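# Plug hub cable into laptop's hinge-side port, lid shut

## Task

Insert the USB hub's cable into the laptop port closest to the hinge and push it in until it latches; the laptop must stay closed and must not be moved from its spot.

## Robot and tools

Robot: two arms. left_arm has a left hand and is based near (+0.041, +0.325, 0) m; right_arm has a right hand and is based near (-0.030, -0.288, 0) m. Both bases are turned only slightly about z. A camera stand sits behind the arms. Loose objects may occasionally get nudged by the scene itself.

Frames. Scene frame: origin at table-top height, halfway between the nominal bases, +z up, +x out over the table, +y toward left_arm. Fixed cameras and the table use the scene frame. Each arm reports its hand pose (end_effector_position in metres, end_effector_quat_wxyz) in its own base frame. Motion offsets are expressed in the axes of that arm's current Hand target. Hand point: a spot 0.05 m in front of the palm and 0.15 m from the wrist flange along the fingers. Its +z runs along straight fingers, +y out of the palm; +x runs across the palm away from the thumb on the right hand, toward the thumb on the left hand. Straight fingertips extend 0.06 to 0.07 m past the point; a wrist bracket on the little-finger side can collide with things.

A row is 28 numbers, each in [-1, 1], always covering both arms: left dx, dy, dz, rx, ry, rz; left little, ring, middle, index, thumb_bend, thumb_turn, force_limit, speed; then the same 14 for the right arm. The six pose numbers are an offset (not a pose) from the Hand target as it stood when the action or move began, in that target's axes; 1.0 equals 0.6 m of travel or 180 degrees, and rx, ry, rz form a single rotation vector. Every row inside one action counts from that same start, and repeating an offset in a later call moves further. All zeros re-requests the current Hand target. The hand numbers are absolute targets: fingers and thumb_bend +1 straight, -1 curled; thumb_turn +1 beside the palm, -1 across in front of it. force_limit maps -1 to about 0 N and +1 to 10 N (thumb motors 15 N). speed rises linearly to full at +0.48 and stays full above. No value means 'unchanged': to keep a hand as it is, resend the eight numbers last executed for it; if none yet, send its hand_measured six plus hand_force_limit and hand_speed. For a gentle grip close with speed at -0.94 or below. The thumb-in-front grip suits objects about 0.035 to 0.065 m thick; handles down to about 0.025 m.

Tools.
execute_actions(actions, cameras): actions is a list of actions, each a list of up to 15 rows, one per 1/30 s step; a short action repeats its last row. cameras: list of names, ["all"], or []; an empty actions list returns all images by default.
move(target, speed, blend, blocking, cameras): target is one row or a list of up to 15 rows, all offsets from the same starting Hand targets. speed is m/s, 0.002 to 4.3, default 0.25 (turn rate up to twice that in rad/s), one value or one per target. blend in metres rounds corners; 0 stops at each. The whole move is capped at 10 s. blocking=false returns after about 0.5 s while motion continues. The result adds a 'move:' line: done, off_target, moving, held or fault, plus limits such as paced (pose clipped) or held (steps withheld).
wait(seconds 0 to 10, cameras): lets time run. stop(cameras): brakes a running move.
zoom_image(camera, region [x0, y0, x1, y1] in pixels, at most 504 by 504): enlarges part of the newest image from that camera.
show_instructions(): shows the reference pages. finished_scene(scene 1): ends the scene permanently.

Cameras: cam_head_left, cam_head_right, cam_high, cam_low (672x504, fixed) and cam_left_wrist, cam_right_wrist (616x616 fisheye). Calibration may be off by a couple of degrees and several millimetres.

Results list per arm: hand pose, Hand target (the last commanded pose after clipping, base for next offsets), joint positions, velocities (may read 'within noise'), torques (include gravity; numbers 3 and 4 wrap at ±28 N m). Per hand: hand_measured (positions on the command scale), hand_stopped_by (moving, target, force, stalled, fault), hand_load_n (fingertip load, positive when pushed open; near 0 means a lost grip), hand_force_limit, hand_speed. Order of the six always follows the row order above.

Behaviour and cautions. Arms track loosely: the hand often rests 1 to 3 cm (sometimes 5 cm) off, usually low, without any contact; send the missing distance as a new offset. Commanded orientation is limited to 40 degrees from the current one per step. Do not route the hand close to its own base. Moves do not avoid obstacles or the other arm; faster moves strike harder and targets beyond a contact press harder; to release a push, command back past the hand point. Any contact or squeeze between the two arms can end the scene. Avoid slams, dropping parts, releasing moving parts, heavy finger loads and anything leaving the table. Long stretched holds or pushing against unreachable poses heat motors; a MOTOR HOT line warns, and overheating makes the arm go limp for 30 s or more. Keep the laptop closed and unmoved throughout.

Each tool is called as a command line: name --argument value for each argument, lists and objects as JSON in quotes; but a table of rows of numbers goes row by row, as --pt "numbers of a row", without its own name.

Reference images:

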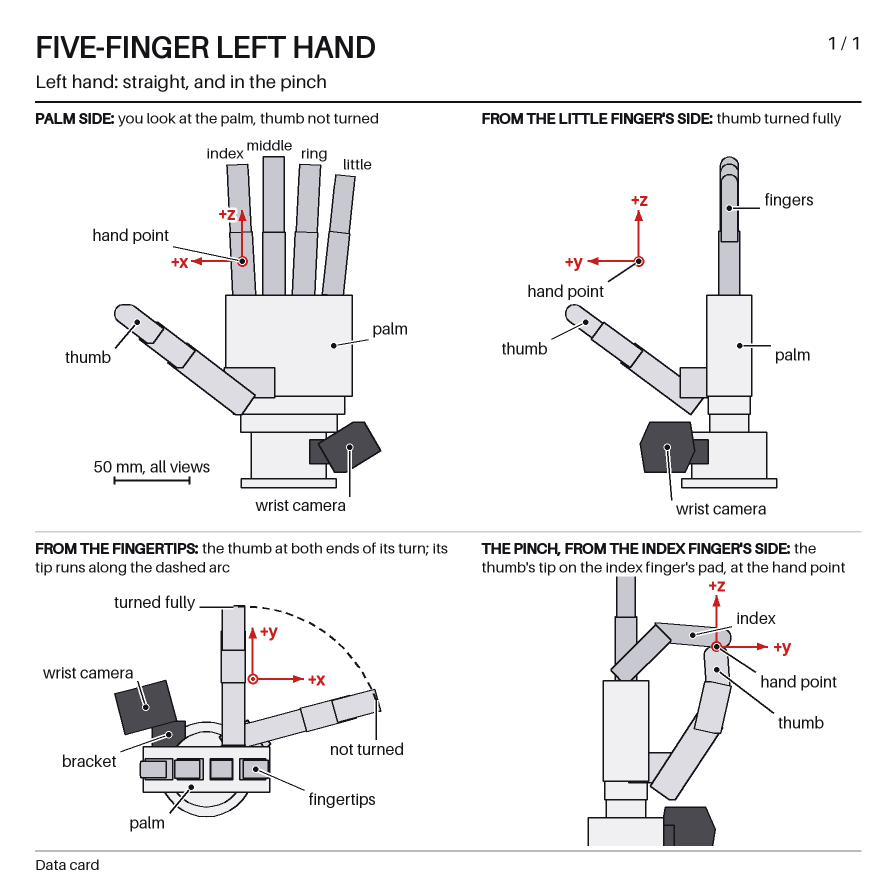

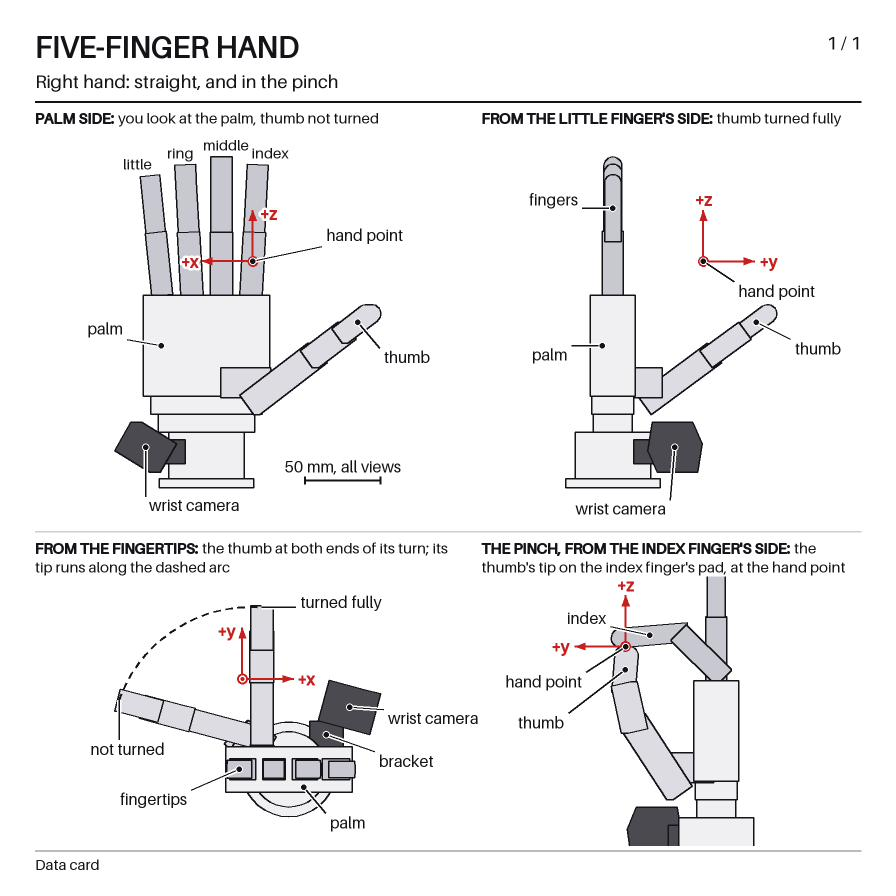

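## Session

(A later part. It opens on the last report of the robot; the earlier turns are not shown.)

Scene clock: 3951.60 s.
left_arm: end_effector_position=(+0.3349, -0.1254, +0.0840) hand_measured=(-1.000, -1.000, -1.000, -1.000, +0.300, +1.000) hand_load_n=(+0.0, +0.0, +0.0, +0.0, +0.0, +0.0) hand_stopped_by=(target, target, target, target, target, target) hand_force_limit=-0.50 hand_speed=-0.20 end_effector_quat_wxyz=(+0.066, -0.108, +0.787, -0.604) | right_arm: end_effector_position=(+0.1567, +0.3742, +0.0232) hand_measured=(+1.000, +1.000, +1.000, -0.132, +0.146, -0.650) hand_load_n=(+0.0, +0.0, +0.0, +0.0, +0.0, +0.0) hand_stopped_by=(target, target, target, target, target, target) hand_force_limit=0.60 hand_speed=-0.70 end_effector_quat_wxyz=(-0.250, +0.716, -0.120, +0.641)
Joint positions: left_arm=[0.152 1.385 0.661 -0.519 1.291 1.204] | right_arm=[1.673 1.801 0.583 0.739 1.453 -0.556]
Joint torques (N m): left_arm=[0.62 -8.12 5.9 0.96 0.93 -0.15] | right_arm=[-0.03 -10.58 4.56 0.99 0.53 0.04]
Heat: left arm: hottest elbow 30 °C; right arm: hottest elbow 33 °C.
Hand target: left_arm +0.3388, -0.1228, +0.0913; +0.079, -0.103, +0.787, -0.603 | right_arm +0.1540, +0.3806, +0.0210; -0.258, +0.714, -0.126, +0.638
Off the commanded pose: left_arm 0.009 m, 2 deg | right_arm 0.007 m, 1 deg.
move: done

move --target '[0,0,0,0,0,0,-1,-1,-1,-1,0.3,1,-0.5,-0.2, -0.00282,0.00176,0.00017,0,0,0,1,1,1,-0.132,0.145,-0.65,0.6,-0.7]' --speed 0.05

move --target '[0,0,0,0,0,0,-1,-1,-1,-1,0.3,1,-0.5,-0.2, -0.00282,0.00176,0.00017,0,0,0,1,1,1,-0.132,0.145,-0.65,0.6,-0.7]' --speed 0.05

move --target '[0,0,0,0,0,0,-1,-1,-1,-1,0.3,1,-0.5,-0.2, -0.00282,0.00176,0.00017,0,0,0,1,1,1,-0.132,0.145,-0.65,0.6,-0.7]' --speed 0.05 --cameras '["cam_right_wrist", "cam_left_wrist"]'

Scene clock: 3958.63 s.
left_arm: end_effector_position=(+0.3349, -0.1254, +0.0840) hand_measured=(-1.000, -1.000, -1.000, -1.000, +0.300, +1.000) hand_load_n=(+0.0, +0.0, +0.0, +0.0, +0.0, -0.5) hand_stopped_by=(target, target, target, target, target, target) hand_force_limit=-0.50 hand_speed=-0.20 end_effector_quat_wxyz=(+0.066, -0.108, +0.787, -0.604) | right_arm: end_effector_position=(+0.1567, +0.3737, +0.0210) hand_measured=(+1.000, +1.000, +1.000, -0.132, +0.146, -0.650) hand_load_n=(+0.0, +0.0, +0.0, +0.0, +0.5, +0.0) hand_stopped_by=(target, target, target, target, target, target) hand_force_limit=0.60 hand_speed=-0.70 end_effector_quat_wxyz=(-0.249, +0.716, -0.119, +0.641)
Joint positions: left_arm=[0.152 1.385 0.661 -0.519 1.291 1.204] | right_arm=[1.673 1.807 0.583 0.739 1.453 -0.553]
Joint torques (N m): left_arm=[0.79 -7.94 5.94 0.98 0.95 -0.15] | right_arm=[-0.03 -10.52 4.6 1.07 0.53 0.06]
Heat: left arm: hottest elbow 30 °C; right arm: hottest elbow 33 °C.
Hand target: left_arm +0.3388, -0.1228, +0.0913; +0.079, -0.103, +0.787, -0.603 | right_arm +0.1540, +0.3805, +0.0190; -0.258, +0.714, -0.125, +0.638
Off the commanded pose: left_arm 0.009 m, 2 deg | right_arm 0.008 m, 1 deg.
move: done

Scene clock: 3959.37 s.
left_arm: end_effector_position=(+0.3349, -0.1254, +0.0840) hand_measured=(-1.000, -1.000, -1.000, -1.000, +0.300, +1.000) hand_load_n=(+0.0, +0.0, +0.0, +0.0, +0.0, -0.5) hand_stopped_by=(target, target, target, target, target, target) hand_force_limit=-0.50 hand_speed=-0.20 end_effector_quat_wxyz=(+0.066, -0.108, +0.787, -0.604) | right_arm: end_effector_position=(+0.1567, +0.3731, +0.0187) hand_measured=(+1.000, +1.000, +1.000, -0.132, +0.146, -0.650) hand_load_n=(+0.0, +0.0, +0.0, +0.0, +0.0, +0.0) hand_stopped_by=(target, target, target, target, target, target) hand_force_limit=0.60 hand_speed=-0.70 end_effector_quat_wxyz=(-0.248, +0.717, -0.118, +0.641)
Joint positions: left_arm=[0.152 1.385 0.661 -0.519 1.291 1.204] | right_arm=[1.673 1.814 0.583 0.739 1.453 -0.55]
Joint torques (N m): left_arm=[0.85 -8.06 5.94 0.98 0.94 -0.15] | right_arm=[0.03 -10.58 4.59 1.18 0.53 0.01]
Heat: left arm: hottest elbow 30 °C; right arm: hottest elbow 33 °C.
Hand target: left_arm +0.3388, -0.1228, +0.0913; +0.079, -0.103, +0.787, -0.603 | right_arm +0.1540, +0.3805, +0.0169; -0.258, +0.715, -0.125, +0.638
Off the commanded pose: left_arm 0.009 m, 2 deg | right_arm 0.008 m, 1 deg.
move: done

Scene clock: 3960.07 s.
left_arm: end_effector_position=(+0.3349, -0.1254, +0.0840) hand_measured=(-1.000, -1.000, -1.000, -1.000, +0.300, +1.000) hand_load_n=(+0.0, +0.0, +0.0, +0.0, -0.5, -0.5) hand_stopped_by=(target, target, target, target, target, target) hand_force_limit=-0.50 hand_speed=-0.20 end_effector_quat_wxyz=(+0.066, -0.108, +0.787, -0.604) | right_arm: end_effector_position=(+0.1567, +0.3728, +0.0173) hand_measured=(+1.000, +1.000, +1.000, -0.132, +0.146, -0.650) hand_load_n=(+0.0, +0.0, +0.0, +0.0, +0.0, +0.0) hand_stopped_by=(target, target, target, target, target, target) hand_force_limit=0.60 hand_speed=-0.70 end_effector_quat_wxyz=(-0.247, +0.717, -0.117, +0.641)
Joint positions: left_arm=[0.152 1.385 0.661 -0.519 1.291 1.204] | right_arm=[1.673 1.818 0.583 0.739 1.453 -0.547]
Joint torques (N m): left_arm=[0.67 -8 5.93 0.96 0.94 -0.15] | right_arm=[-0.09 -10.4 4.62 1.29 0.53 0.04]
Heat: left arm: hottest elbow 30 °C; right arm: hottest elbow 33 °C.
Hand target: left_arm +0.3388, -0.1228, +0.0913; +0.079, -0.103, +0.787, -0.603 | right_arm +0.1540, +0.3805, +0.0149; -0.258, +0.714, -0.126, +0.638
Off the commanded pose: left_arm 0.009 m, 2 deg | right_arm 0.009 m, 2 deg.
move: done
camera_calibration:
cam_left_wrist: T_world_to_cam=[[-0.109501, -0.307221, 0.945317, -0.081491], [-0.951784, 0.306587, -0.0106114, 0.360605], [-0.286562, -0.900899, -0.325979, 0.12633], [0, 0, 0, 1]] pos_world=[0.370496, -0.0217818, 0.122042]
cam_right_wrist: T_world_to_cam=[[0.212085, -0.939898, -0.267602, 0.325009], [-0.601541, 0.0902495, -0.793727, 0.0745813], [0.770174, 0.329312, -0.546247, -0.116188], [0, 0, 0, 1]] pos_world=[0.0654196, 0.337006, 0.0827027]
Images, in order (width x height): cam_left_wrist 616x616, cam_right_wrist 616x616.

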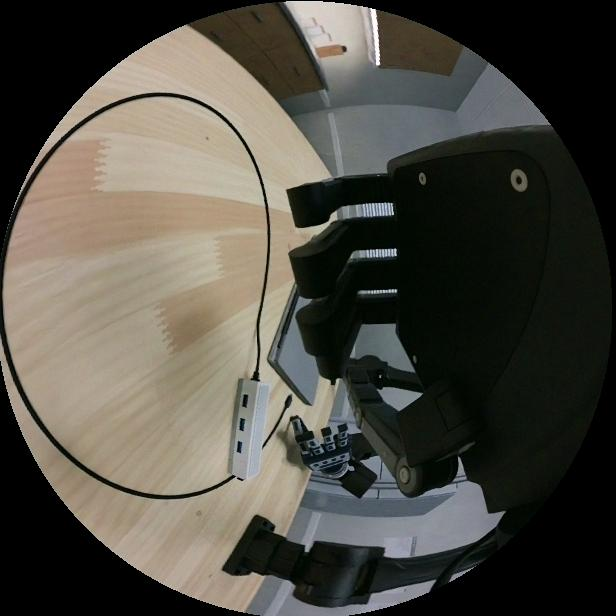

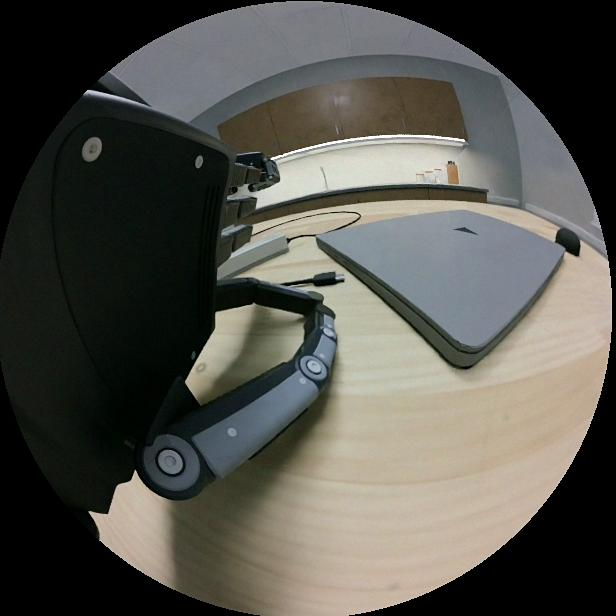

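zoom_image --camera "cam_left_wrist" --region '[240, 370, 360, 490]'

zoom_image --camera "cam_right_wrist" --region '[260, 240, 380, 360]'

Scaled by 4.200 from the camera's 616x616 image, which has a finer 880x880 frame.

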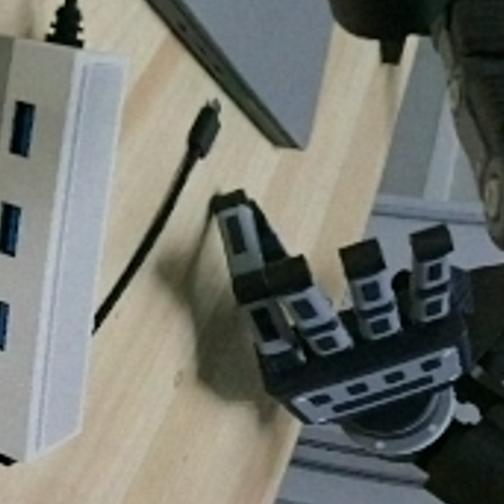

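Scaled by 4.200 from the camera's 616x616 image, which has a finer 880x880 frame.

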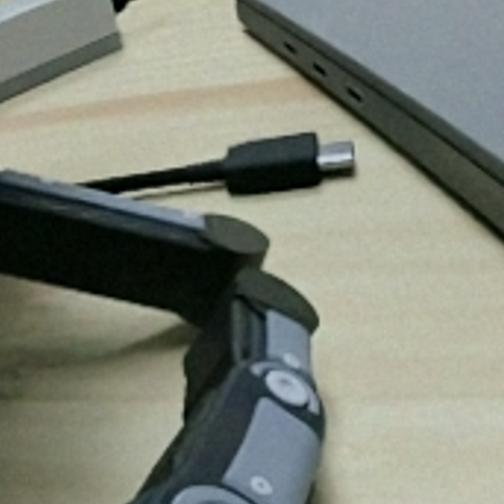

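move --target '[0,0,0,0,0,0,-1,-1,-1,-1,0.3,1,-0.5,-0.2, 0,0,0,0,0,0,1,1,1,0.3,0.145,-0.65,0.6,-0.5]' --speed 0.05

wait --seconds 0.5 --cameras '["cam_right_wrist"]'

Scene clock: 3986.63 s.
left_arm: end_effector_position=(+0.3349, -0.1254, +0.0840) hand_measured=(-1.000, -1.000, -1.000, -1.000, +0.300, +1.000) hand_load_n=(+0.5, +0.0, +0.0, +0.0, +0.0, +0.0) hand_stopped_by=(target, target, target, target, target, target) hand_force_limit=-0.50 hand_speed=-0.20 end_effector_quat_wxyz=(+0.066, -0.108, +0.787, -0.604) | right_arm: end_effector_position=(+0.1568, +0.3726, +0.0170) hand_measured=(+1.000, +1.000, +1.000, +0.300, +0.146, -0.650) hand_load_n=(+0.0, +0.0, +0.0, +0.0, +0.0, +0.0) hand_stopped_by=(target, target, target, target, target, target) hand_force_limit=0.60 hand_speed=-0.50 end_effector_quat_wxyz=(-0.247, +0.717, -0.117, +0.641)
Joint positions: left_arm=[0.152 1.385 0.661 -0.519 1.291 1.204] | right_arm=[1.673 1.819 0.583 0.739 1.454 -0.547]
Joint torques (N m): left_arm=[0.67 -8 5.94 0.95 0.94 -0.14] | right_arm=[0.03 -10.52 4.6 1.28 0.52 0.03]
Heat: left arm: hottest elbow 30 °C; right arm: hottest elbow 33 °C.
Hand target: left_arm +0.3388, -0.1228, +0.0913; +0.079, -0.103, +0.787, -0.603 | right_arm +0.1540, +0.3805, +0.0150; -0.258, +0.714, -0.126, +0.638
Off the commanded pose: left_arm 0.009 m, 2 deg | right_arm 0.009 m, 2 deg.
move: done

Scene clock: 3987.13 s.
left_arm: end_effector_position=(+0.3349, -0.1254, +0.0840) hand_measured=(-1.000, -1.000, -1.000, -1.000, +0.300, +1.000) hand_load_n=(+0.0, +0.0, +0.0, +0.0, +0.0, -0.5) hand_stopped_by=(target, target, target, target, target, target) hand_force_limit=-0.50 hand_speed=-0.20 end_effector_quat_wxyz=(+0.066, -0.108, +0.787, -0.604) | right_arm: end_effector_position=(+0.1568, +0.3726, +0.0170) hand_measured=(+1.000, +1.000, +1.000, +0.300, +0.146, -0.650) hand_load_n=(+0.0, +0.0, +0.0, -0.5, -0.5, +0.0) hand_stopped_by=(target, target, target, target, target, target) hand_force_limit=0.60 hand_speed=-0.50 end_effector_quat_wxyz=(-0.247, +0.717, -0.117, +0.641)
Joint positions: left_arm=[0.152 1.385 0.661 -0.519 1.291 1.204] | right_arm=[1.673 1.819 0.583 0.739 1.454 -0.547]
Joint torques (N m): left_arm=[0.73 -8.12 5.94 0.95 0.95 -0.14] | right_arm=[0.03 -10.4 4.59 1.29 0.52 0.04]
Heat: left arm: hottest elbow 30 °C; right arm: hottest elbow 33 °C.
Hand target: left_arm +0.3388, -0.1228, +0.0913; +0.079, -0.103, +0.787, -0.603 | right_arm +0.1540, +0.3805, +0.0150; -0.258, +0.714, -0.126, +0.638
Off the commanded pose: left_arm 0.009 m, 2 deg | right_arm 0.009 m, 2 deg.
wait: 0.50 s; at rest by 0.17 s
camera_calibration:
cam_right_wrist: T_world_to_cam=[[0.211873, -0.940053, -0.267226, 0.324993], [-0.601383, 0.0901264, -0.793861, 0.0744638], [0.770356, 0.328903, -0.546236, -0.116173], [0, 0, 0, 1]] pos_world=[0.0654185, 0.337009, 0.0825026]
Images, in order (width x height): cam_right_wrist 616x616.

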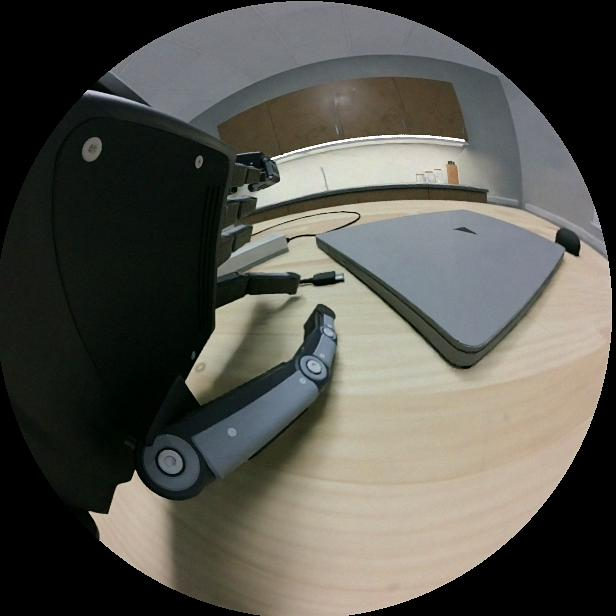

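move --target '[0,0,0,0,0,0,-1,-1,-1,-1,0.3,1,-0.5,-0.2, -0.00282,0.00176,0.00017,0,0,0,1,1,1,0.3,0.145,-0.65,0.6,-0.5]' --speed 0.05

move --target '[0,0,0,0,0,0,-1,-1,-1,-1,0.3,1,-0.5,-0.2, -0.00282,0.00176,0.00017,0,0,0,1,1,1,0.3,0.145,-0.65,0.6,-0.5]' --speed 0.05 --cameras '["cam_right_wrist"]'

Scene clock: 3991.10 s.
left_arm: end_effector_position=(+0.3349, -0.1254, +0.0840) hand_measured=(-1.000, -1.000, -1.000, -1.000, +0.300, +1.000) hand_load_n=(+0.0, +0.0, +0.0, +0.0, +0.0, +0.0) hand_stopped_by=(target, target, target, target, target, target) hand_force_limit=-0.50 hand_speed=-0.20 end_effector_quat_wxyz=(+0.066, -0.108, +0.787, -0.604) | right_arm: end_effector_position=(+0.1568, +0.3725, +0.0167) hand_measured=(+1.000, +1.000, +1.000, +0.300, +0.146, -0.650) hand_load_n=(+0.0, +0.5, +0.0, +0.0, -1.0, -1.0) hand_stopped_by=(target, target, target, target, target, target) hand_force_limit=0.60 hand_speed=-0.50 end_effector_quat_wxyz=(-0.247, +0.717, -0.118, +0.641)
Joint positions: left_arm=[0.152 1.385 0.661 -0.519 1.291 1.204] | right_arm=[1.673 1.82 0.583 0.74 1.455 -0.546]
Joint torques (N m): left_arm=[0.67 -8.06 5.94 0.99 0.94 -0.14] | right_arm=[-0.09 -9.88 4.64 1.1 0.48 0.05]
Heat: left arm: hottest elbow 30 °C; right arm: hottest elbow 33 °C.
Hand target: left_arm +0.3388, -0.1228, +0.0913; +0.079, -0.103, +0.787, -0.603 | right_arm +0.1540, +0.3805, +0.0129; -0.258, +0.714, -0.126, +0.638
Off the commanded pose: left_arm 0.009 m, 2 deg | right_arm 0.009 m, 2 deg.
move: done

Scene clock: 3991.93 s.
left_arm: end_effector_position=(+0.3349, -0.1254, +0.0840) hand_measured=(-1.000, -1.000, -1.000, -1.000, +0.300, +1.000) hand_load_n=(+0.0, +0.0, +0.0, +0.0, +0.0, +0.0) hand_stopped_by=(target, target, target, target, target, target) hand_force_limit=-0.50 hand_speed=-0.20 end_effector_quat_wxyz=(+0.066, -0.108, +0.787, -0.604) | right_arm: end_effector_position=(+0.1568, +0.3725, +0.0164) hand_measured=(+1.000, +1.000, +1.000, +0.300, +0.146, -0.650) hand_load_n=(+0.0, +0.0, +0.0, +0.0, -2.0, -2.0) hand_stopped_by=(target, target, target, target, target, target) hand_force_limit=0.60 hand_speed=-0.50 end_effector_quat_wxyz=(-0.248, +0.716, -0.121, +0.642)
Joint positions: left_arm=[0.152 1.385 0.661 -0.519 1.291 1.204] | right_arm=[1.673 1.823 0.583 0.748 1.458 -0.546]
Joint torques (N m): left_arm=[0.79 -7.94 5.94 0.94 0.93 -0.14] | right_arm=[0.03 -9.52 4.62 1.32 0.37 0.05]
Heat: left arm: hottest elbow 30 °C; right arm: hottest elbow 33 °C.
Hand target: left_arm +0.3388, -0.1228, +0.0913; +0.079, -0.103, +0.787, -0.603 | right_arm +0.1540, +0.3805, +0.0110; -0.258, +0.714, -0.126, +0.638
Off the commanded pose: left_arm 0.009 m, 2 deg | right_arm 0.010 m, 1 deg.
move: done
camera_calibration:
cam_right_wrist: T_world_to_cam=[[0.208663, -0.93917, -0.272798, 0.324877], [-0.600008, 0.0973373, -0.79405, 0.0711322], [0.772302, 0.32937, -0.543199, -0.116945], [0, 0, 0, 1]] pos_world=[0.0652071, 0.336709, 0.081584]
Images, in order (width x height): cam_right_wrist 616x616.

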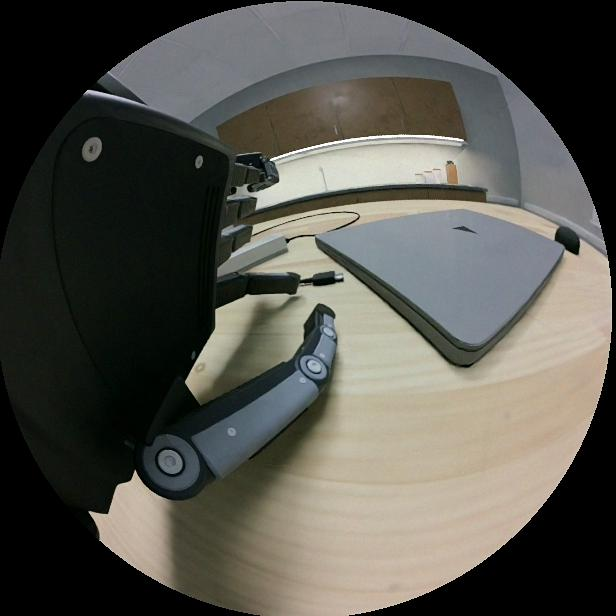

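zoom_image --camera "cam_right_wrist" --region '[280, 230, 380, 330]'

Scaled by 5.040 from the camera's 616x616 image, which has a finer 880x880 frame.

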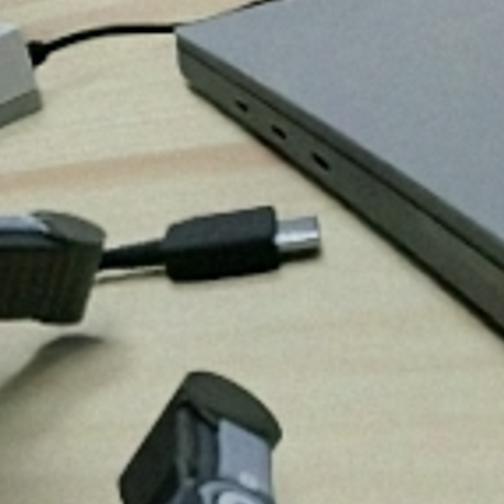

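move --pt "0 0 0 0 0 0 -1 -1 -1 -1 0.3 1 -0.5 -0.2 0.0423 -0.0265 -0.0026 0 0 0 1 1 1 0.3 0.145 -0.65 0.6 -0.5" --pt "0 0 0 0 0 0 -1 -1 -1 -1 0.3 1 -0.5 -0.2 0.0423 -0.0265 -0.0026 -0.0695 0.0198 0.0023 1 1 1 0.3 0.145 -0.58 0.6 -0.5" --speed 0.1 --cameras '["cam_right_wrist", "cam_left_wrist"]'

Scene clock: 4091.63 s.
left_arm: end_effector_position=(+0.3349, -0.1254, +0.0840) hand_measured=(-1.000, -1.000, -1.000, -1.000, +0.300, +1.000) hand_load_n=(+0.0, +0.0, +0.0, +0.0, +0.0, -0.5) hand_stopped_by=(target, target, target, target, target, target) hand_force_limit=-0.50 hand_speed=-0.20 end_effector_quat_wxyz=(+0.066, -0.108, +0.787, -0.604) | right_arm: end_effector_position=(+0.1578, +0.3696, +0.0409) hand_measured=(+1.000, +1.000, +1.000, +0.300, +0.146, -0.580) hand_load_n=(+0.0, +0.0, +0.0, +0.0, +0.0, +0.0) hand_stopped_by=(target, target, target, target, target, target) hand_force_limit=0.60 hand_speed=-0.50 end_effector_quat_wxyz=(-0.220, +0.691, -0.150, +0.672)
Joint positions: left_arm=[0.152 1.385 0.661 -0.519 1.291 1.204] | right_arm=[1.673 1.773 0.649 0.466 1.571 -0.382]
Joint torques (N m): left_arm=[0.67 -8.12 5.94 0.92 0.94 -0.15] | right_arm=[0.09 -10.75 6.11 0.85 0.67 -0.03]
Heat: left arm: hottest shoulder 29 °C; right arm: hottest elbow 32 °C.
Hand target: left_arm +0.3388, -0.1228, +0.0913; +0.079, -0.103, +0.787, -0.603 | right_arm +0.1540, +0.3805, +0.0409; -0.177, +0.718, -0.205, +0.642
Off the commanded pose: left_arm 0.009 m, 2 deg | right_arm 0.012 m, 9 deg.
joint sent to its limit (right arm) — joint 5 (wrist yaw), upper limit. The joint targets are off in orientation, not in position.
move: off_target (right_arm); target 2's new numbers were sent with right_arm's hand 0.012 m and 9 deg from that target
camera_calibration:
cam_left_wrist: T_world_to_cam=[[-0.109501, -0.307221, 0.945317, -0.081491], [-0.951784, 0.306587, -0.0106114, 0.360605], [-0.286562, -0.900899, -0.325979, 0.12633], [0, 0, 0, 1]] pos_world=[0.370496, -0.0217818, 0.122042]
cam_right_wrist: T_world_to_cam=[[0.128572, -0.955249, -0.2664, 0.347016], [-0.543832, 0.15672, -0.824431, 0.0618316], [0.829287, 0.250875, -0.499345, -0.0853391], [0, 0, 0, 1]] pos_world=[0.0597802, 0.343206, 0.100807]
Images, in order (width x height): cam_left_wrist 616x616, cam_right_wrist 616x616.

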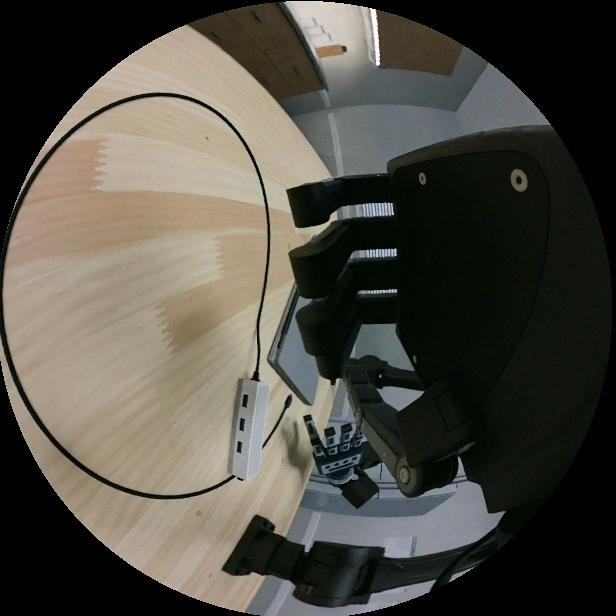

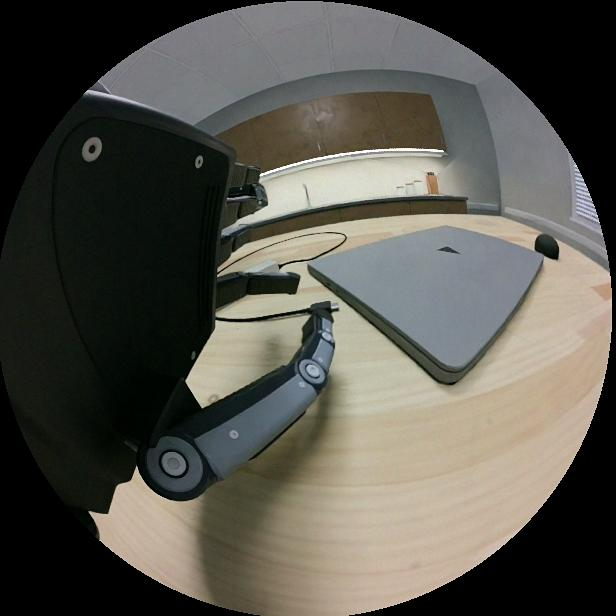

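move --target '[0,0,0,0,0,0,-1,-1,-1,-1,0.3,1,-0.5,-0.2, 0.0165,-0.0011,0.0688,0.0686,0.0003,0.0001,1,1,1,0.3,0.0,-0.58,0.6,-0.5]' --speed 0.1 --cameras '["cam_right_wrist", "cam_left_wrist"]'

zoom_image --camera "cam_right_wrist" --region '[270, 230, 390, 350]'

Scene clock: 4108.97 s.
left_arm: end_effector_position=(+0.3349, -0.1254, +0.0840) hand_measured=(-1.000, -1.000, -1.000, -1.000, +0.300, +1.000) hand_load_n=(+0.0, +0.5, +0.0, +0.0, +0.0, +0.0) hand_stopped_by=(target, target, target, target, target, target) hand_force_limit=-0.50 hand_speed=-0.20 end_effector_quat_wxyz=(+0.066, -0.108, +0.787, -0.604) | right_arm: end_effector_position=(+0.1973, +0.3750, +0.0482) hand_measured=(+1.000, +1.000, +1.000, +0.300, +0.000, -0.580) hand_load_n=(+0.0, +0.0, +0.0, +0.0, +0.0, +0.0) hand_stopped_by=(target, target, target, target, target, target) hand_force_limit=0.60 hand_speed=-0.50 end_effector_quat_wxyz=(-0.252, +0.698, -0.143, +0.655)
Joint positions: left_arm=[0.152 1.385 0.661 -0.519 1.291 1.204] | right_arm=[1.57 1.83 0.575 1.167 1.404 -0.916]
Joint torques (N m): left_arm=[0.62 -8 5.91 0.99 0.94 -0.15] | right_arm=[-0.09 -10.7 3.22 1.47 0.05 -0.2]
Heat: left arm: hottest shoulder 29 °C; right arm: hottest elbow 32 °C.
Hand target: left_arm +0.3388, -0.1228, +0.0913; +0.079, -0.103, +0.787, -0.603 | right_arm +0.1959, +0.3756, +0.0450; -0.253, +0.694, -0.135, +0.660
Off the commanded pose: left_arm 0.009 m, 2 deg | right_arm 0.004 m, 1 deg.
move: done
camera_calibration:
cam_left_wrist: T_world_to_cam=[[-0.109501, -0.307221, 0.945317, -0.081491], [-0.951784, 0.306587, -0.0106114, 0.360605], [-0.286562, -0.900899, -0.325979, 0.12633], [0, 0, 0, 1]] pos_world=[0.370496, -0.0217818, 0.122042]
cam_right_wrist: T_world_to_cam=[[0.182233, -0.935375, -0.303091, 0.33276], [-0.569618, 0.150827, -0.807952, 0.094981], [0.801453, 0.319882, -0.505321, -0.135851], [0, 0, 0, 1]] pos_world=[0.102341, 0.340386, 0.108948]
Images, in order (width x height): cam_left_wrist 616x616, cam_right_wrist 616x616.

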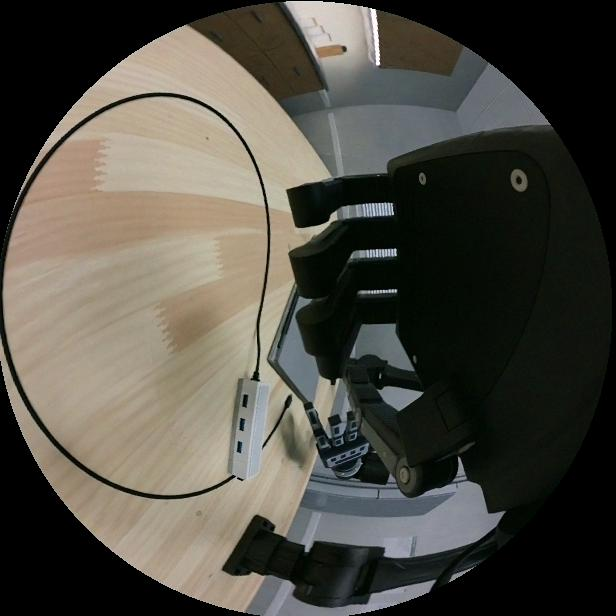

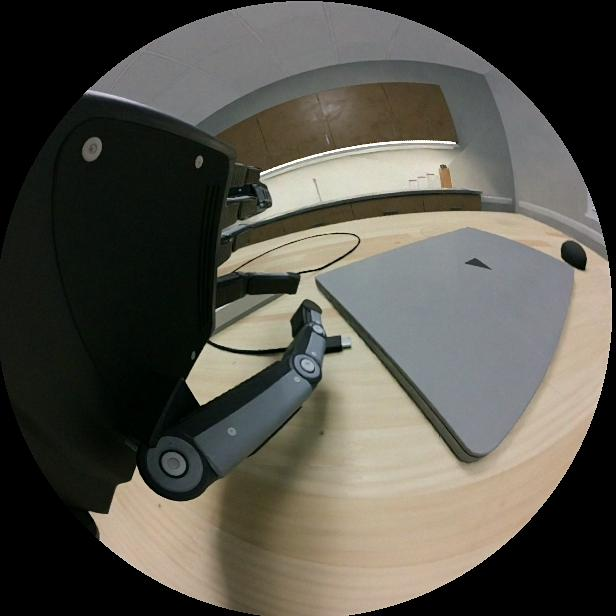

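Scaled by 4.200 from the camera's 616x616 image, which has a finer 880x880 frame.

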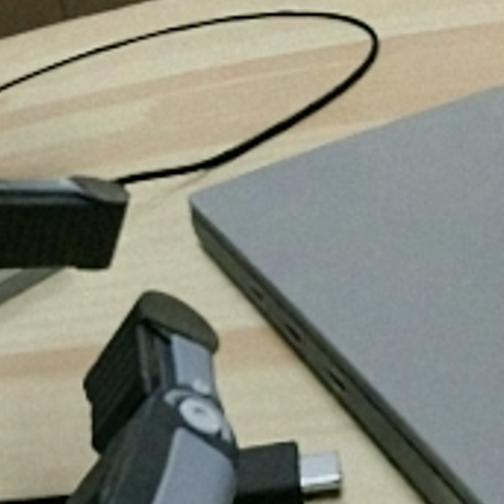

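move --target '[0,0,0,0,0,0,-1,-1,-1,-1,0.3,1,-0.5,-0.2, -0.0234,0.0112,-0.0240,0,0,0,1,1,1,0.6,0.0,-0.58,0.6,-0.5]' --speed 0.08 --cameras '["cam_right_wrist", "cam_left_wrist"]'

zoom_image --camera "cam_right_wrist" --region '[270, 230, 390, 350]'

Scene clock: 4154.03 s.
left_arm: end_effector_position=(+0.3349, -0.1254, +0.0840) hand_measured=(-1.000, -1.000, -1.000, -1.000, +0.300, +1.000) hand_load_n=(+0.0, +0.0, +0.0, +0.0, +0.0, -0.5) hand_stopped_by=(target, target, target, target, target, target) hand_force_limit=-0.50 hand_speed=-0.20 end_effector_quat_wxyz=(+0.066, -0.108, +0.787, -0.604) | right_arm: end_effector_position=(+0.1841, +0.3739, +0.0323) hand_measured=(+1.000, +1.000, +1.000, +0.600, +0.000, -0.580) hand_load_n=(+0.0, +0.0, +0.0, +0.0, +0.0, +0.0) hand_stopped_by=(target, target, target, target, target, target) hand_force_limit=0.60 hand_speed=-0.50 end_effector_quat_wxyz=(-0.253, +0.695, -0.139, +0.658)
Joint positions: left_arm=[0.152 1.385 0.661 -0.519 1.291 1.204] | right_arm=[1.606 1.906 0.575 1.29 1.437 -0.965]
Joint torques (N m): left_arm=[0.62 -8.12 5.91 0.96 0.95 -0.14] | right_arm=[0.21 -10.99 2.89 1.46 0.21 -0.2]
Heat: left arm: hottest shoulder 29 °C; right arm: hottest elbow 32 °C.
Hand target: left_arm +0.3388, -0.1228, +0.0913; +0.079, -0.103, +0.787, -0.603 | right_arm +0.1815, +0.3748, +0.0295; -0.253, +0.694, -0.135, +0.660
Off the commanded pose: left_arm 0.009 m, 2 deg | right_arm 0.004 m, 1 deg.
move: done
camera_calibration:
cam_left_wrist: T_world_to_cam=[[-0.109501, -0.307221, 0.945317, -0.081491], [-0.951784, 0.306587, -0.0106114, 0.360605], [-0.286562, -0.900899, -0.325979, 0.12633], [0, 0, 0, 1]] pos_world=[0.370496, -0.0217818, 0.122042]
cam_right_wrist: T_world_to_cam=[[0.189189, -0.935025, -0.299894, 0.327809], [-0.562557, 0.147112, -0.813565, 0.0750589], [0.804821, 0.322625, -0.498172, -0.134833], [0, 0, 0, 1]] pos_world=[0.0887235, 0.338968, 0.0922031]
Images, in order (width x height): cam_left_wrist 616x616, cam_right_wrist 616x616.

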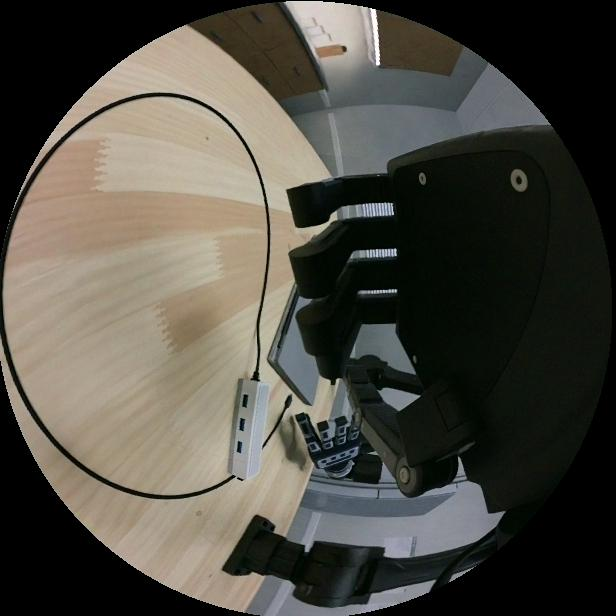

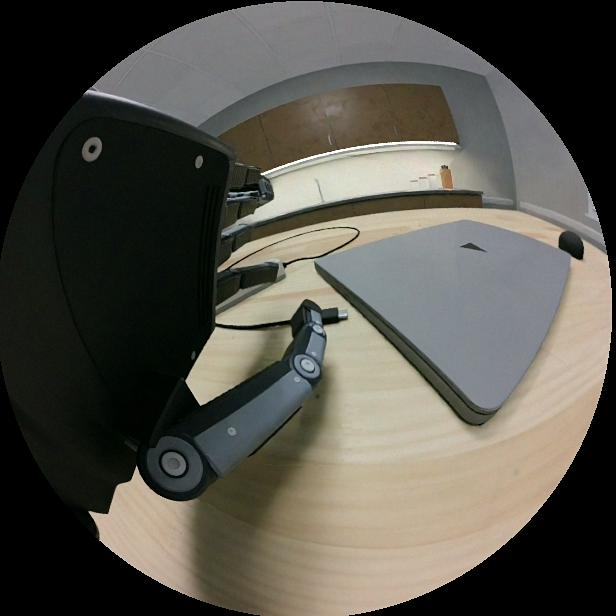

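Scaled by 4.200 from the camera's 616x616 image, which has a finer 880x880 frame.

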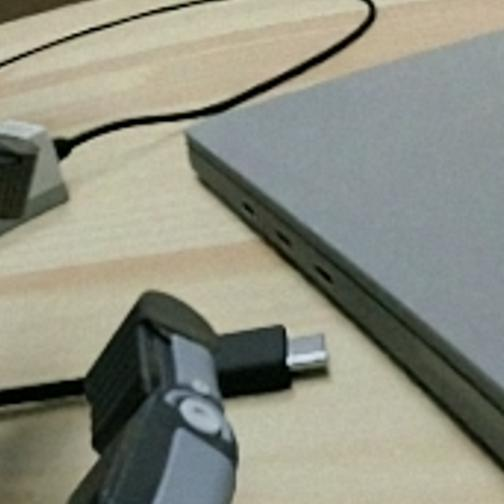

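move --target '[0,0,0,0,0,0,-1,-1,-1,-1,0.3,1,-0.5,-0.2, -0.0145,0.0177,-0.0013,0,0,0,1,1,1,0.6,0.0,-0.58,0.6,-0.5]' --speed 0.06 --cameras '["cam_right_wrist"]'

zoom_image --camera "cam_right_wrist" --region '[270, 230, 390, 350]'

Scene clock: 4166.53 s.
left_arm: end_effector_position=(+0.3349, -0.1254, +0.0840) hand_measured=(-1.000, -1.000, -1.000, -1.000, +0.300, +1.000) hand_load_n=(+0.0, +0.0, +0.5, +0.0, +0.0, +0.0) hand_stopped_by=(target, target, target, target, target, target) hand_force_limit=-0.50 hand_speed=-0.20 end_effector_quat_wxyz=(+0.066, -0.108, +0.787, -0.604) | right_arm: end_effector_position=(+0.1843, +0.3707, +0.0198) hand_measured=(+1.000, +1.000, +1.000, +0.600, +0.000, -0.580) hand_load_n=(+0.0, +0.0, +0.0, +0.0, +0.5, +0.0) hand_stopped_by=(target, target, target, target, target, target) hand_force_limit=0.60 hand_speed=-0.50 end_effector_quat_wxyz=(-0.254, +0.694, -0.141, +0.659)
Joint positions: left_arm=[0.152 1.385 0.661 -0.519 1.291 1.204] | right_arm=[1.606 1.956 0.572 1.361 1.438 -0.98]
Joint torques (N m): left_arm=[0.79 -8.12 5.94 0.96 0.94 -0.14] | right_arm=[0.26 -11.11 2.19 1.46 0.2 -0.19]
Heat: left arm: hottest shoulder 29 °C; right arm: hottest elbow 32 °C.
Hand target: left_arm +0.3388, -0.1228, +0.0913; +0.079, -0.103, +0.787, -0.603 | right_arm +0.1815, +0.3703, +0.0165; -0.253, +0.694, -0.135, +0.660
Off the commanded pose: left_arm 0.009 m, 2 deg | right_arm 0.004 m, 1 deg.
move: done
camera_calibration:
cam_right_wrist: T_world_to_cam=[[0.189138, -0.93419, -0.302516, 0.32079], [-0.560892, 0.150091, -0.81417, 0.0640714], [0.805995, 0.323669, -0.495592, -0.140886], [0, 0, 0, 1]] pos_world=[0.088817, 0.335663, 0.0793871]
Images, in order (width x height): cam_right_wrist 616x616.

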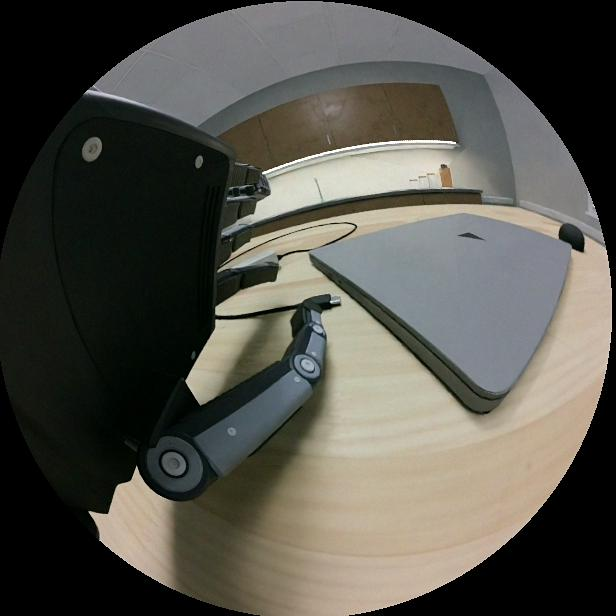

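Scaled by 4.200 from the camera's 616x616 image, which has a finer 880x880 frame.

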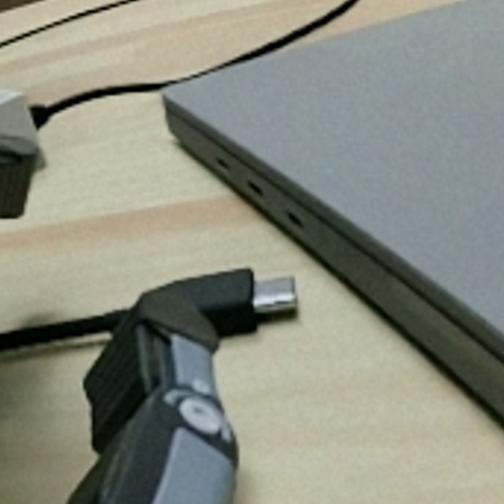

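move --target '[0,0,0,0,0,0,-1,-1,-1,-1,0.3,1,-0.5,-0.2, 0.0,0.0060,0.0043,0,0,0,1,1,1,0.6,0.0,-0.58,0.6,-0.5]' --speed 0.05 --cameras '["cam_right_wrist"]'

zoom_image --camera "cam_right_wrist" --region '[280, 260, 360, 340]'

Scene clock: 4175.63 s.
left_arm: end_effector_position=(+0.3349, -0.1254, +0.0840) hand_measured=(-1.000, -1.000, -1.000, -1.000, +0.300, +1.000) hand_load_n=(+0.0, +0.0, +0.0, +0.5, +0.0, +0.0) hand_stopped_by=(target, target, target, target, target, target) hand_force_limit=-0.50 hand_speed=-0.20 end_effector_quat_wxyz=(+0.066, -0.108, +0.787, -0.604) | right_arm: end_effector_position=(+0.1844, +0.3691, +0.0180) hand_measured=(+1.000, +1.000, +1.000, +0.600, +0.000, -0.580) hand_load_n=(+0.0, +0.0, +0.0, +0.0, +0.5, +0.0) hand_stopped_by=(target, target, target, target, target, target) hand_force_limit=0.60 hand_speed=-0.50 end_effector_quat_wxyz=(-0.255, +0.694, -0.140, +0.659)
Joint positions: left_arm=[0.152 1.385 0.661 -0.519 1.291 1.204] | right_arm=[1.606 1.964 0.567 1.381 1.435 -0.987]
Joint torques (N m): left_arm=[0.73 -8.12 5.91 0.98 0.94 -0.13] | right_arm=[-0.44 -11.05 1.99 1.44 -0.01 -0.18]
Heat: left arm: hottest shoulder 29 °C; right arm: hottest elbow 32 °C.
Hand target: left_arm +0.3388, -0.1228, +0.0913; +0.079, -0.103, +0.787, -0.603 | right_arm +0.1846, +0.3677, +0.0146; -0.253, +0.694, -0.135, +0.660
Off the commanded pose: left_arm 0.009 m, 2 deg | right_arm 0.004 m, 1 deg.
move: done
camera_calibration:
cam_right_wrist: T_world_to_cam=[[0.191488, -0.933483, -0.303219, 0.318016], [-0.560597, 0.149564, -0.81447, 0.0630374], [0.805644, 0.325945, -0.494668, -0.142094], [0, 0, 0, 1]] pos_world=[0.0889193, 0.333749, 0.0774814]
Images, in order (width x height): cam_right_wrist 616x616.

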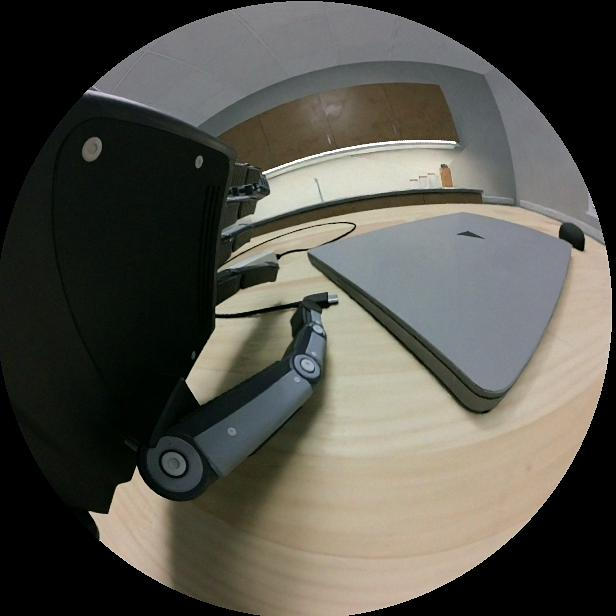

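Scaled by 6.300 from the camera's 616x616 image, which has a finer 880x880 frame.

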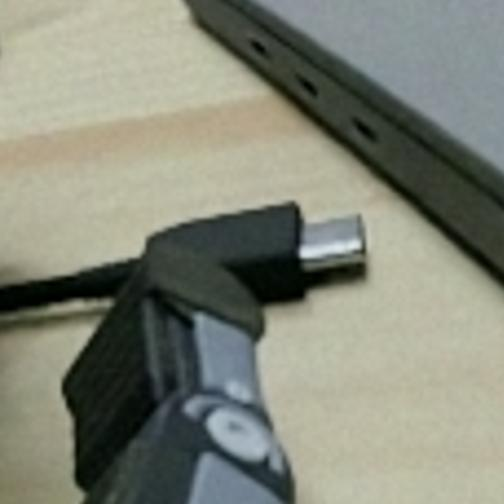

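move --target '[0,0,0,0,0,0,-1,-1,-1,-1,0.3,1,-0.5,-0.2, 0.0,0.0,0.0067,0,0,0,1,1,1,0.6,0.0,-0.58,0.6,-0.5]' --speed 0.05 --cameras '["cam_right_wrist"]'

zoom_image --camera "cam_right_wrist" --region '[280, 260, 360, 340]'

Scene clock: 4180.53 s.
left_arm: end_effector_position=(+0.3349, -0.1254, +0.0840) hand_measured=(-1.000, -1.000, -1.000, -1.000, +0.300, +1.000) hand_load_n=(+0.0, +0.0, +0.0, +0.0, +0.0, +0.0) hand_stopped_by=(target, target, target, target, target, target) hand_force_limit=-0.50 hand_speed=-0.20 end_effector_quat_wxyz=(+0.066, -0.108, +0.787, -0.604) | right_arm: end_effector_position=(+0.1852, +0.3707, +0.0177) hand_measured=(+1.000, +1.000, +1.000, +0.600, +0.000, -0.580) hand_load_n=(+0.0, +0.0, +0.0, +0.0, +0.0, +0.0) hand_stopped_by=(target, target, target, target, target, target) hand_force_limit=0.60 hand_speed=-0.50 end_effector_quat_wxyz=(-0.258, +0.695, -0.136, +0.658)
Joint positions: left_arm=[0.152 1.385 0.661 -0.519 1.291 1.204] | right_arm=[1.604 1.966 0.567 1.385 1.425 -0.99]
Joint torques (N m): left_arm=[0.79 -8.06 5.96 0.98 0.94 -0.15] | right_arm=[-1.14 -11.11 2.14 1.51 -0.01 -0.16]
Heat: left arm: hottest shoulder 29 °C; right arm: hottest elbow 32 °C.
Hand target: left_arm +0.3388, -0.1228, +0.0913; +0.079, -0.103, +0.787, -0.603 | right_arm +0.1884, +0.3684, +0.0145; -0.253, +0.694, -0.135, +0.660
Off the commanded pose: left_arm 0.009 m, 2 deg | right_arm 0.005 m, 1 deg.
move: done
camera_calibration:
cam_right_wrist: T_world_to_cam=[[0.199793, -0.93222, -0.301741, 0.31726], [-0.561581, 0.143409, -0.814899, 0.0655538], [0.802938, 0.332263, -0.494865, -0.145227], [0, 0, 0, 1]] pos_world=[0.0900356, 0.334609, 0.0772825]
Images, in order (width x height): cam_right_wrist 616x616.

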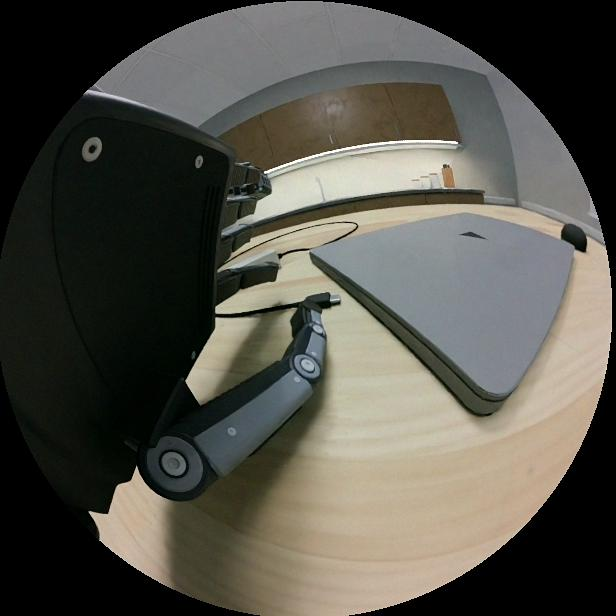

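Scaled by 6.300 from the camera's 616x616 image, which has a finer 880x880 frame.

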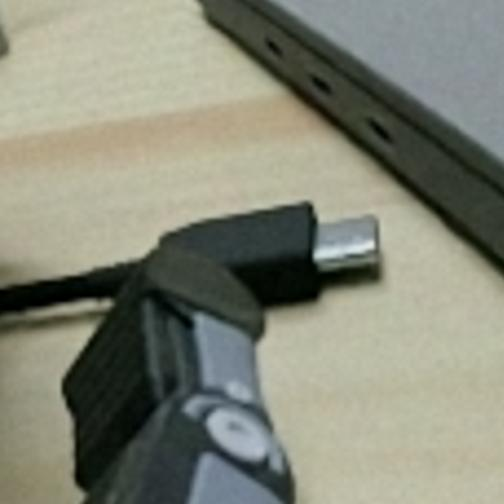

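move --target '[0,0,0,0,0,0,-1,-1,-1,-1,0.3,1,-0.5,-0.2, 0.0014,0.0022,0.0067,0,0,0,1,1,1,0.6,0.0,-0.58,0.6,-0.5]' --speed 0.05 --cameras '["cam_right_wrist"]'

zoom_image --camera "cam_right_wrist" --region '[280, 260, 360, 340]'

Scene clock: 4186.63 s.
left_arm: end_effector_position=(+0.3349, -0.1254, +0.0840) hand_measured=(-1.000, -1.000, -1.000, -1.000, +0.300, +1.000) hand_load_n=(+0.0, +0.5, +0.0, +0.0, +0.0, +0.0) hand_stopped_by=(target, target, target, target, target, target) hand_force_limit=-0.50 hand_speed=-0.20 end_effector_quat_wxyz=(+0.066, -0.108, +0.787, -0.604) | right_arm: end_effector_position=(+0.1895, +0.3708, +0.0180) hand_measured=(+1.000, +1.000, +1.000, +0.600, +0.000, -0.580) hand_load_n=(+0.0, +0.0, +0.0, +0.0, +0.0, +0.5) hand_stopped_by=(target, target, target, target, target, target) hand_force_limit=0.60 hand_speed=-0.50 end_effector_quat_wxyz=(-0.258, +0.694, -0.137, +0.658)
Joint positions: left_arm=[0.152 1.385 0.661 -0.519 1.291 1.204] | right_arm=[1.592 1.966 0.567 1.388 1.413 -0.992]
Joint torques (N m): left_arm=[0.73 -8.06 5.91 0.96 0.94 -0.14] | right_arm=[-1.14 -11.11 1.92 1.4 -0.01 -0.23]
Heat: left arm: hottest shoulder 29 °C; right arm: hottest elbow 32 °C.
Hand target: left_arm +0.3388, -0.1228, +0.0913; +0.079, -0.103, +0.787, -0.603 | right_arm +0.1928, +0.3675, +0.0145; -0.253, +0.694, -0.135, +0.660
Off the commanded pose: left_arm 0.009 m, 2 deg | right_arm 0.006 m, 1 deg.
move: done
camera_calibration:
cam_right_wrist: T_world_to_cam=[[0.199479, -0.931811, -0.303211, 0.316434], [-0.561544, 0.144879, -0.814665, 0.0675341], [0.803042, 0.332775, -0.494352, -0.148851], [0, 0, 0, 1]] pos_world=[0.094335, 0.334606, 0.0773794]
Images, in order (width x height): cam_right_wrist 616x616.

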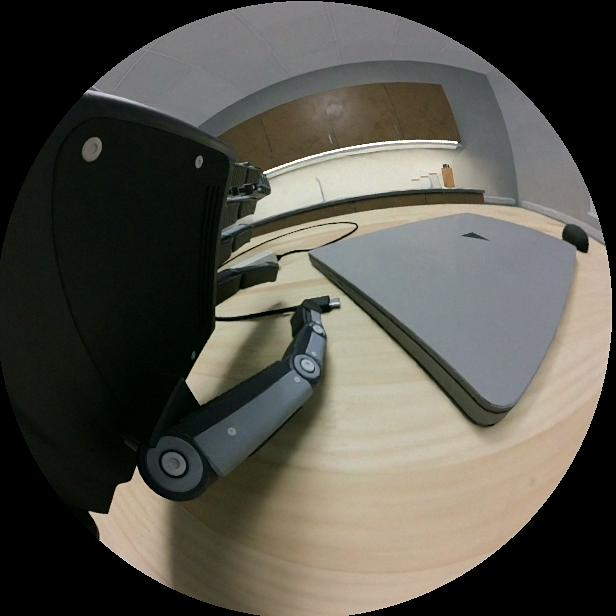

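Scaled by 6.300 from the camera's 616x616 image, which has a finer 880x880 frame.

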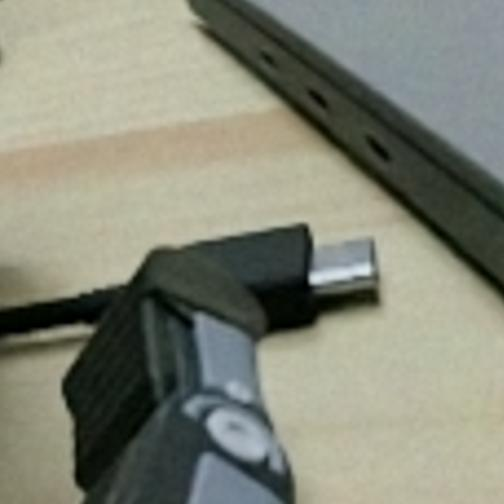

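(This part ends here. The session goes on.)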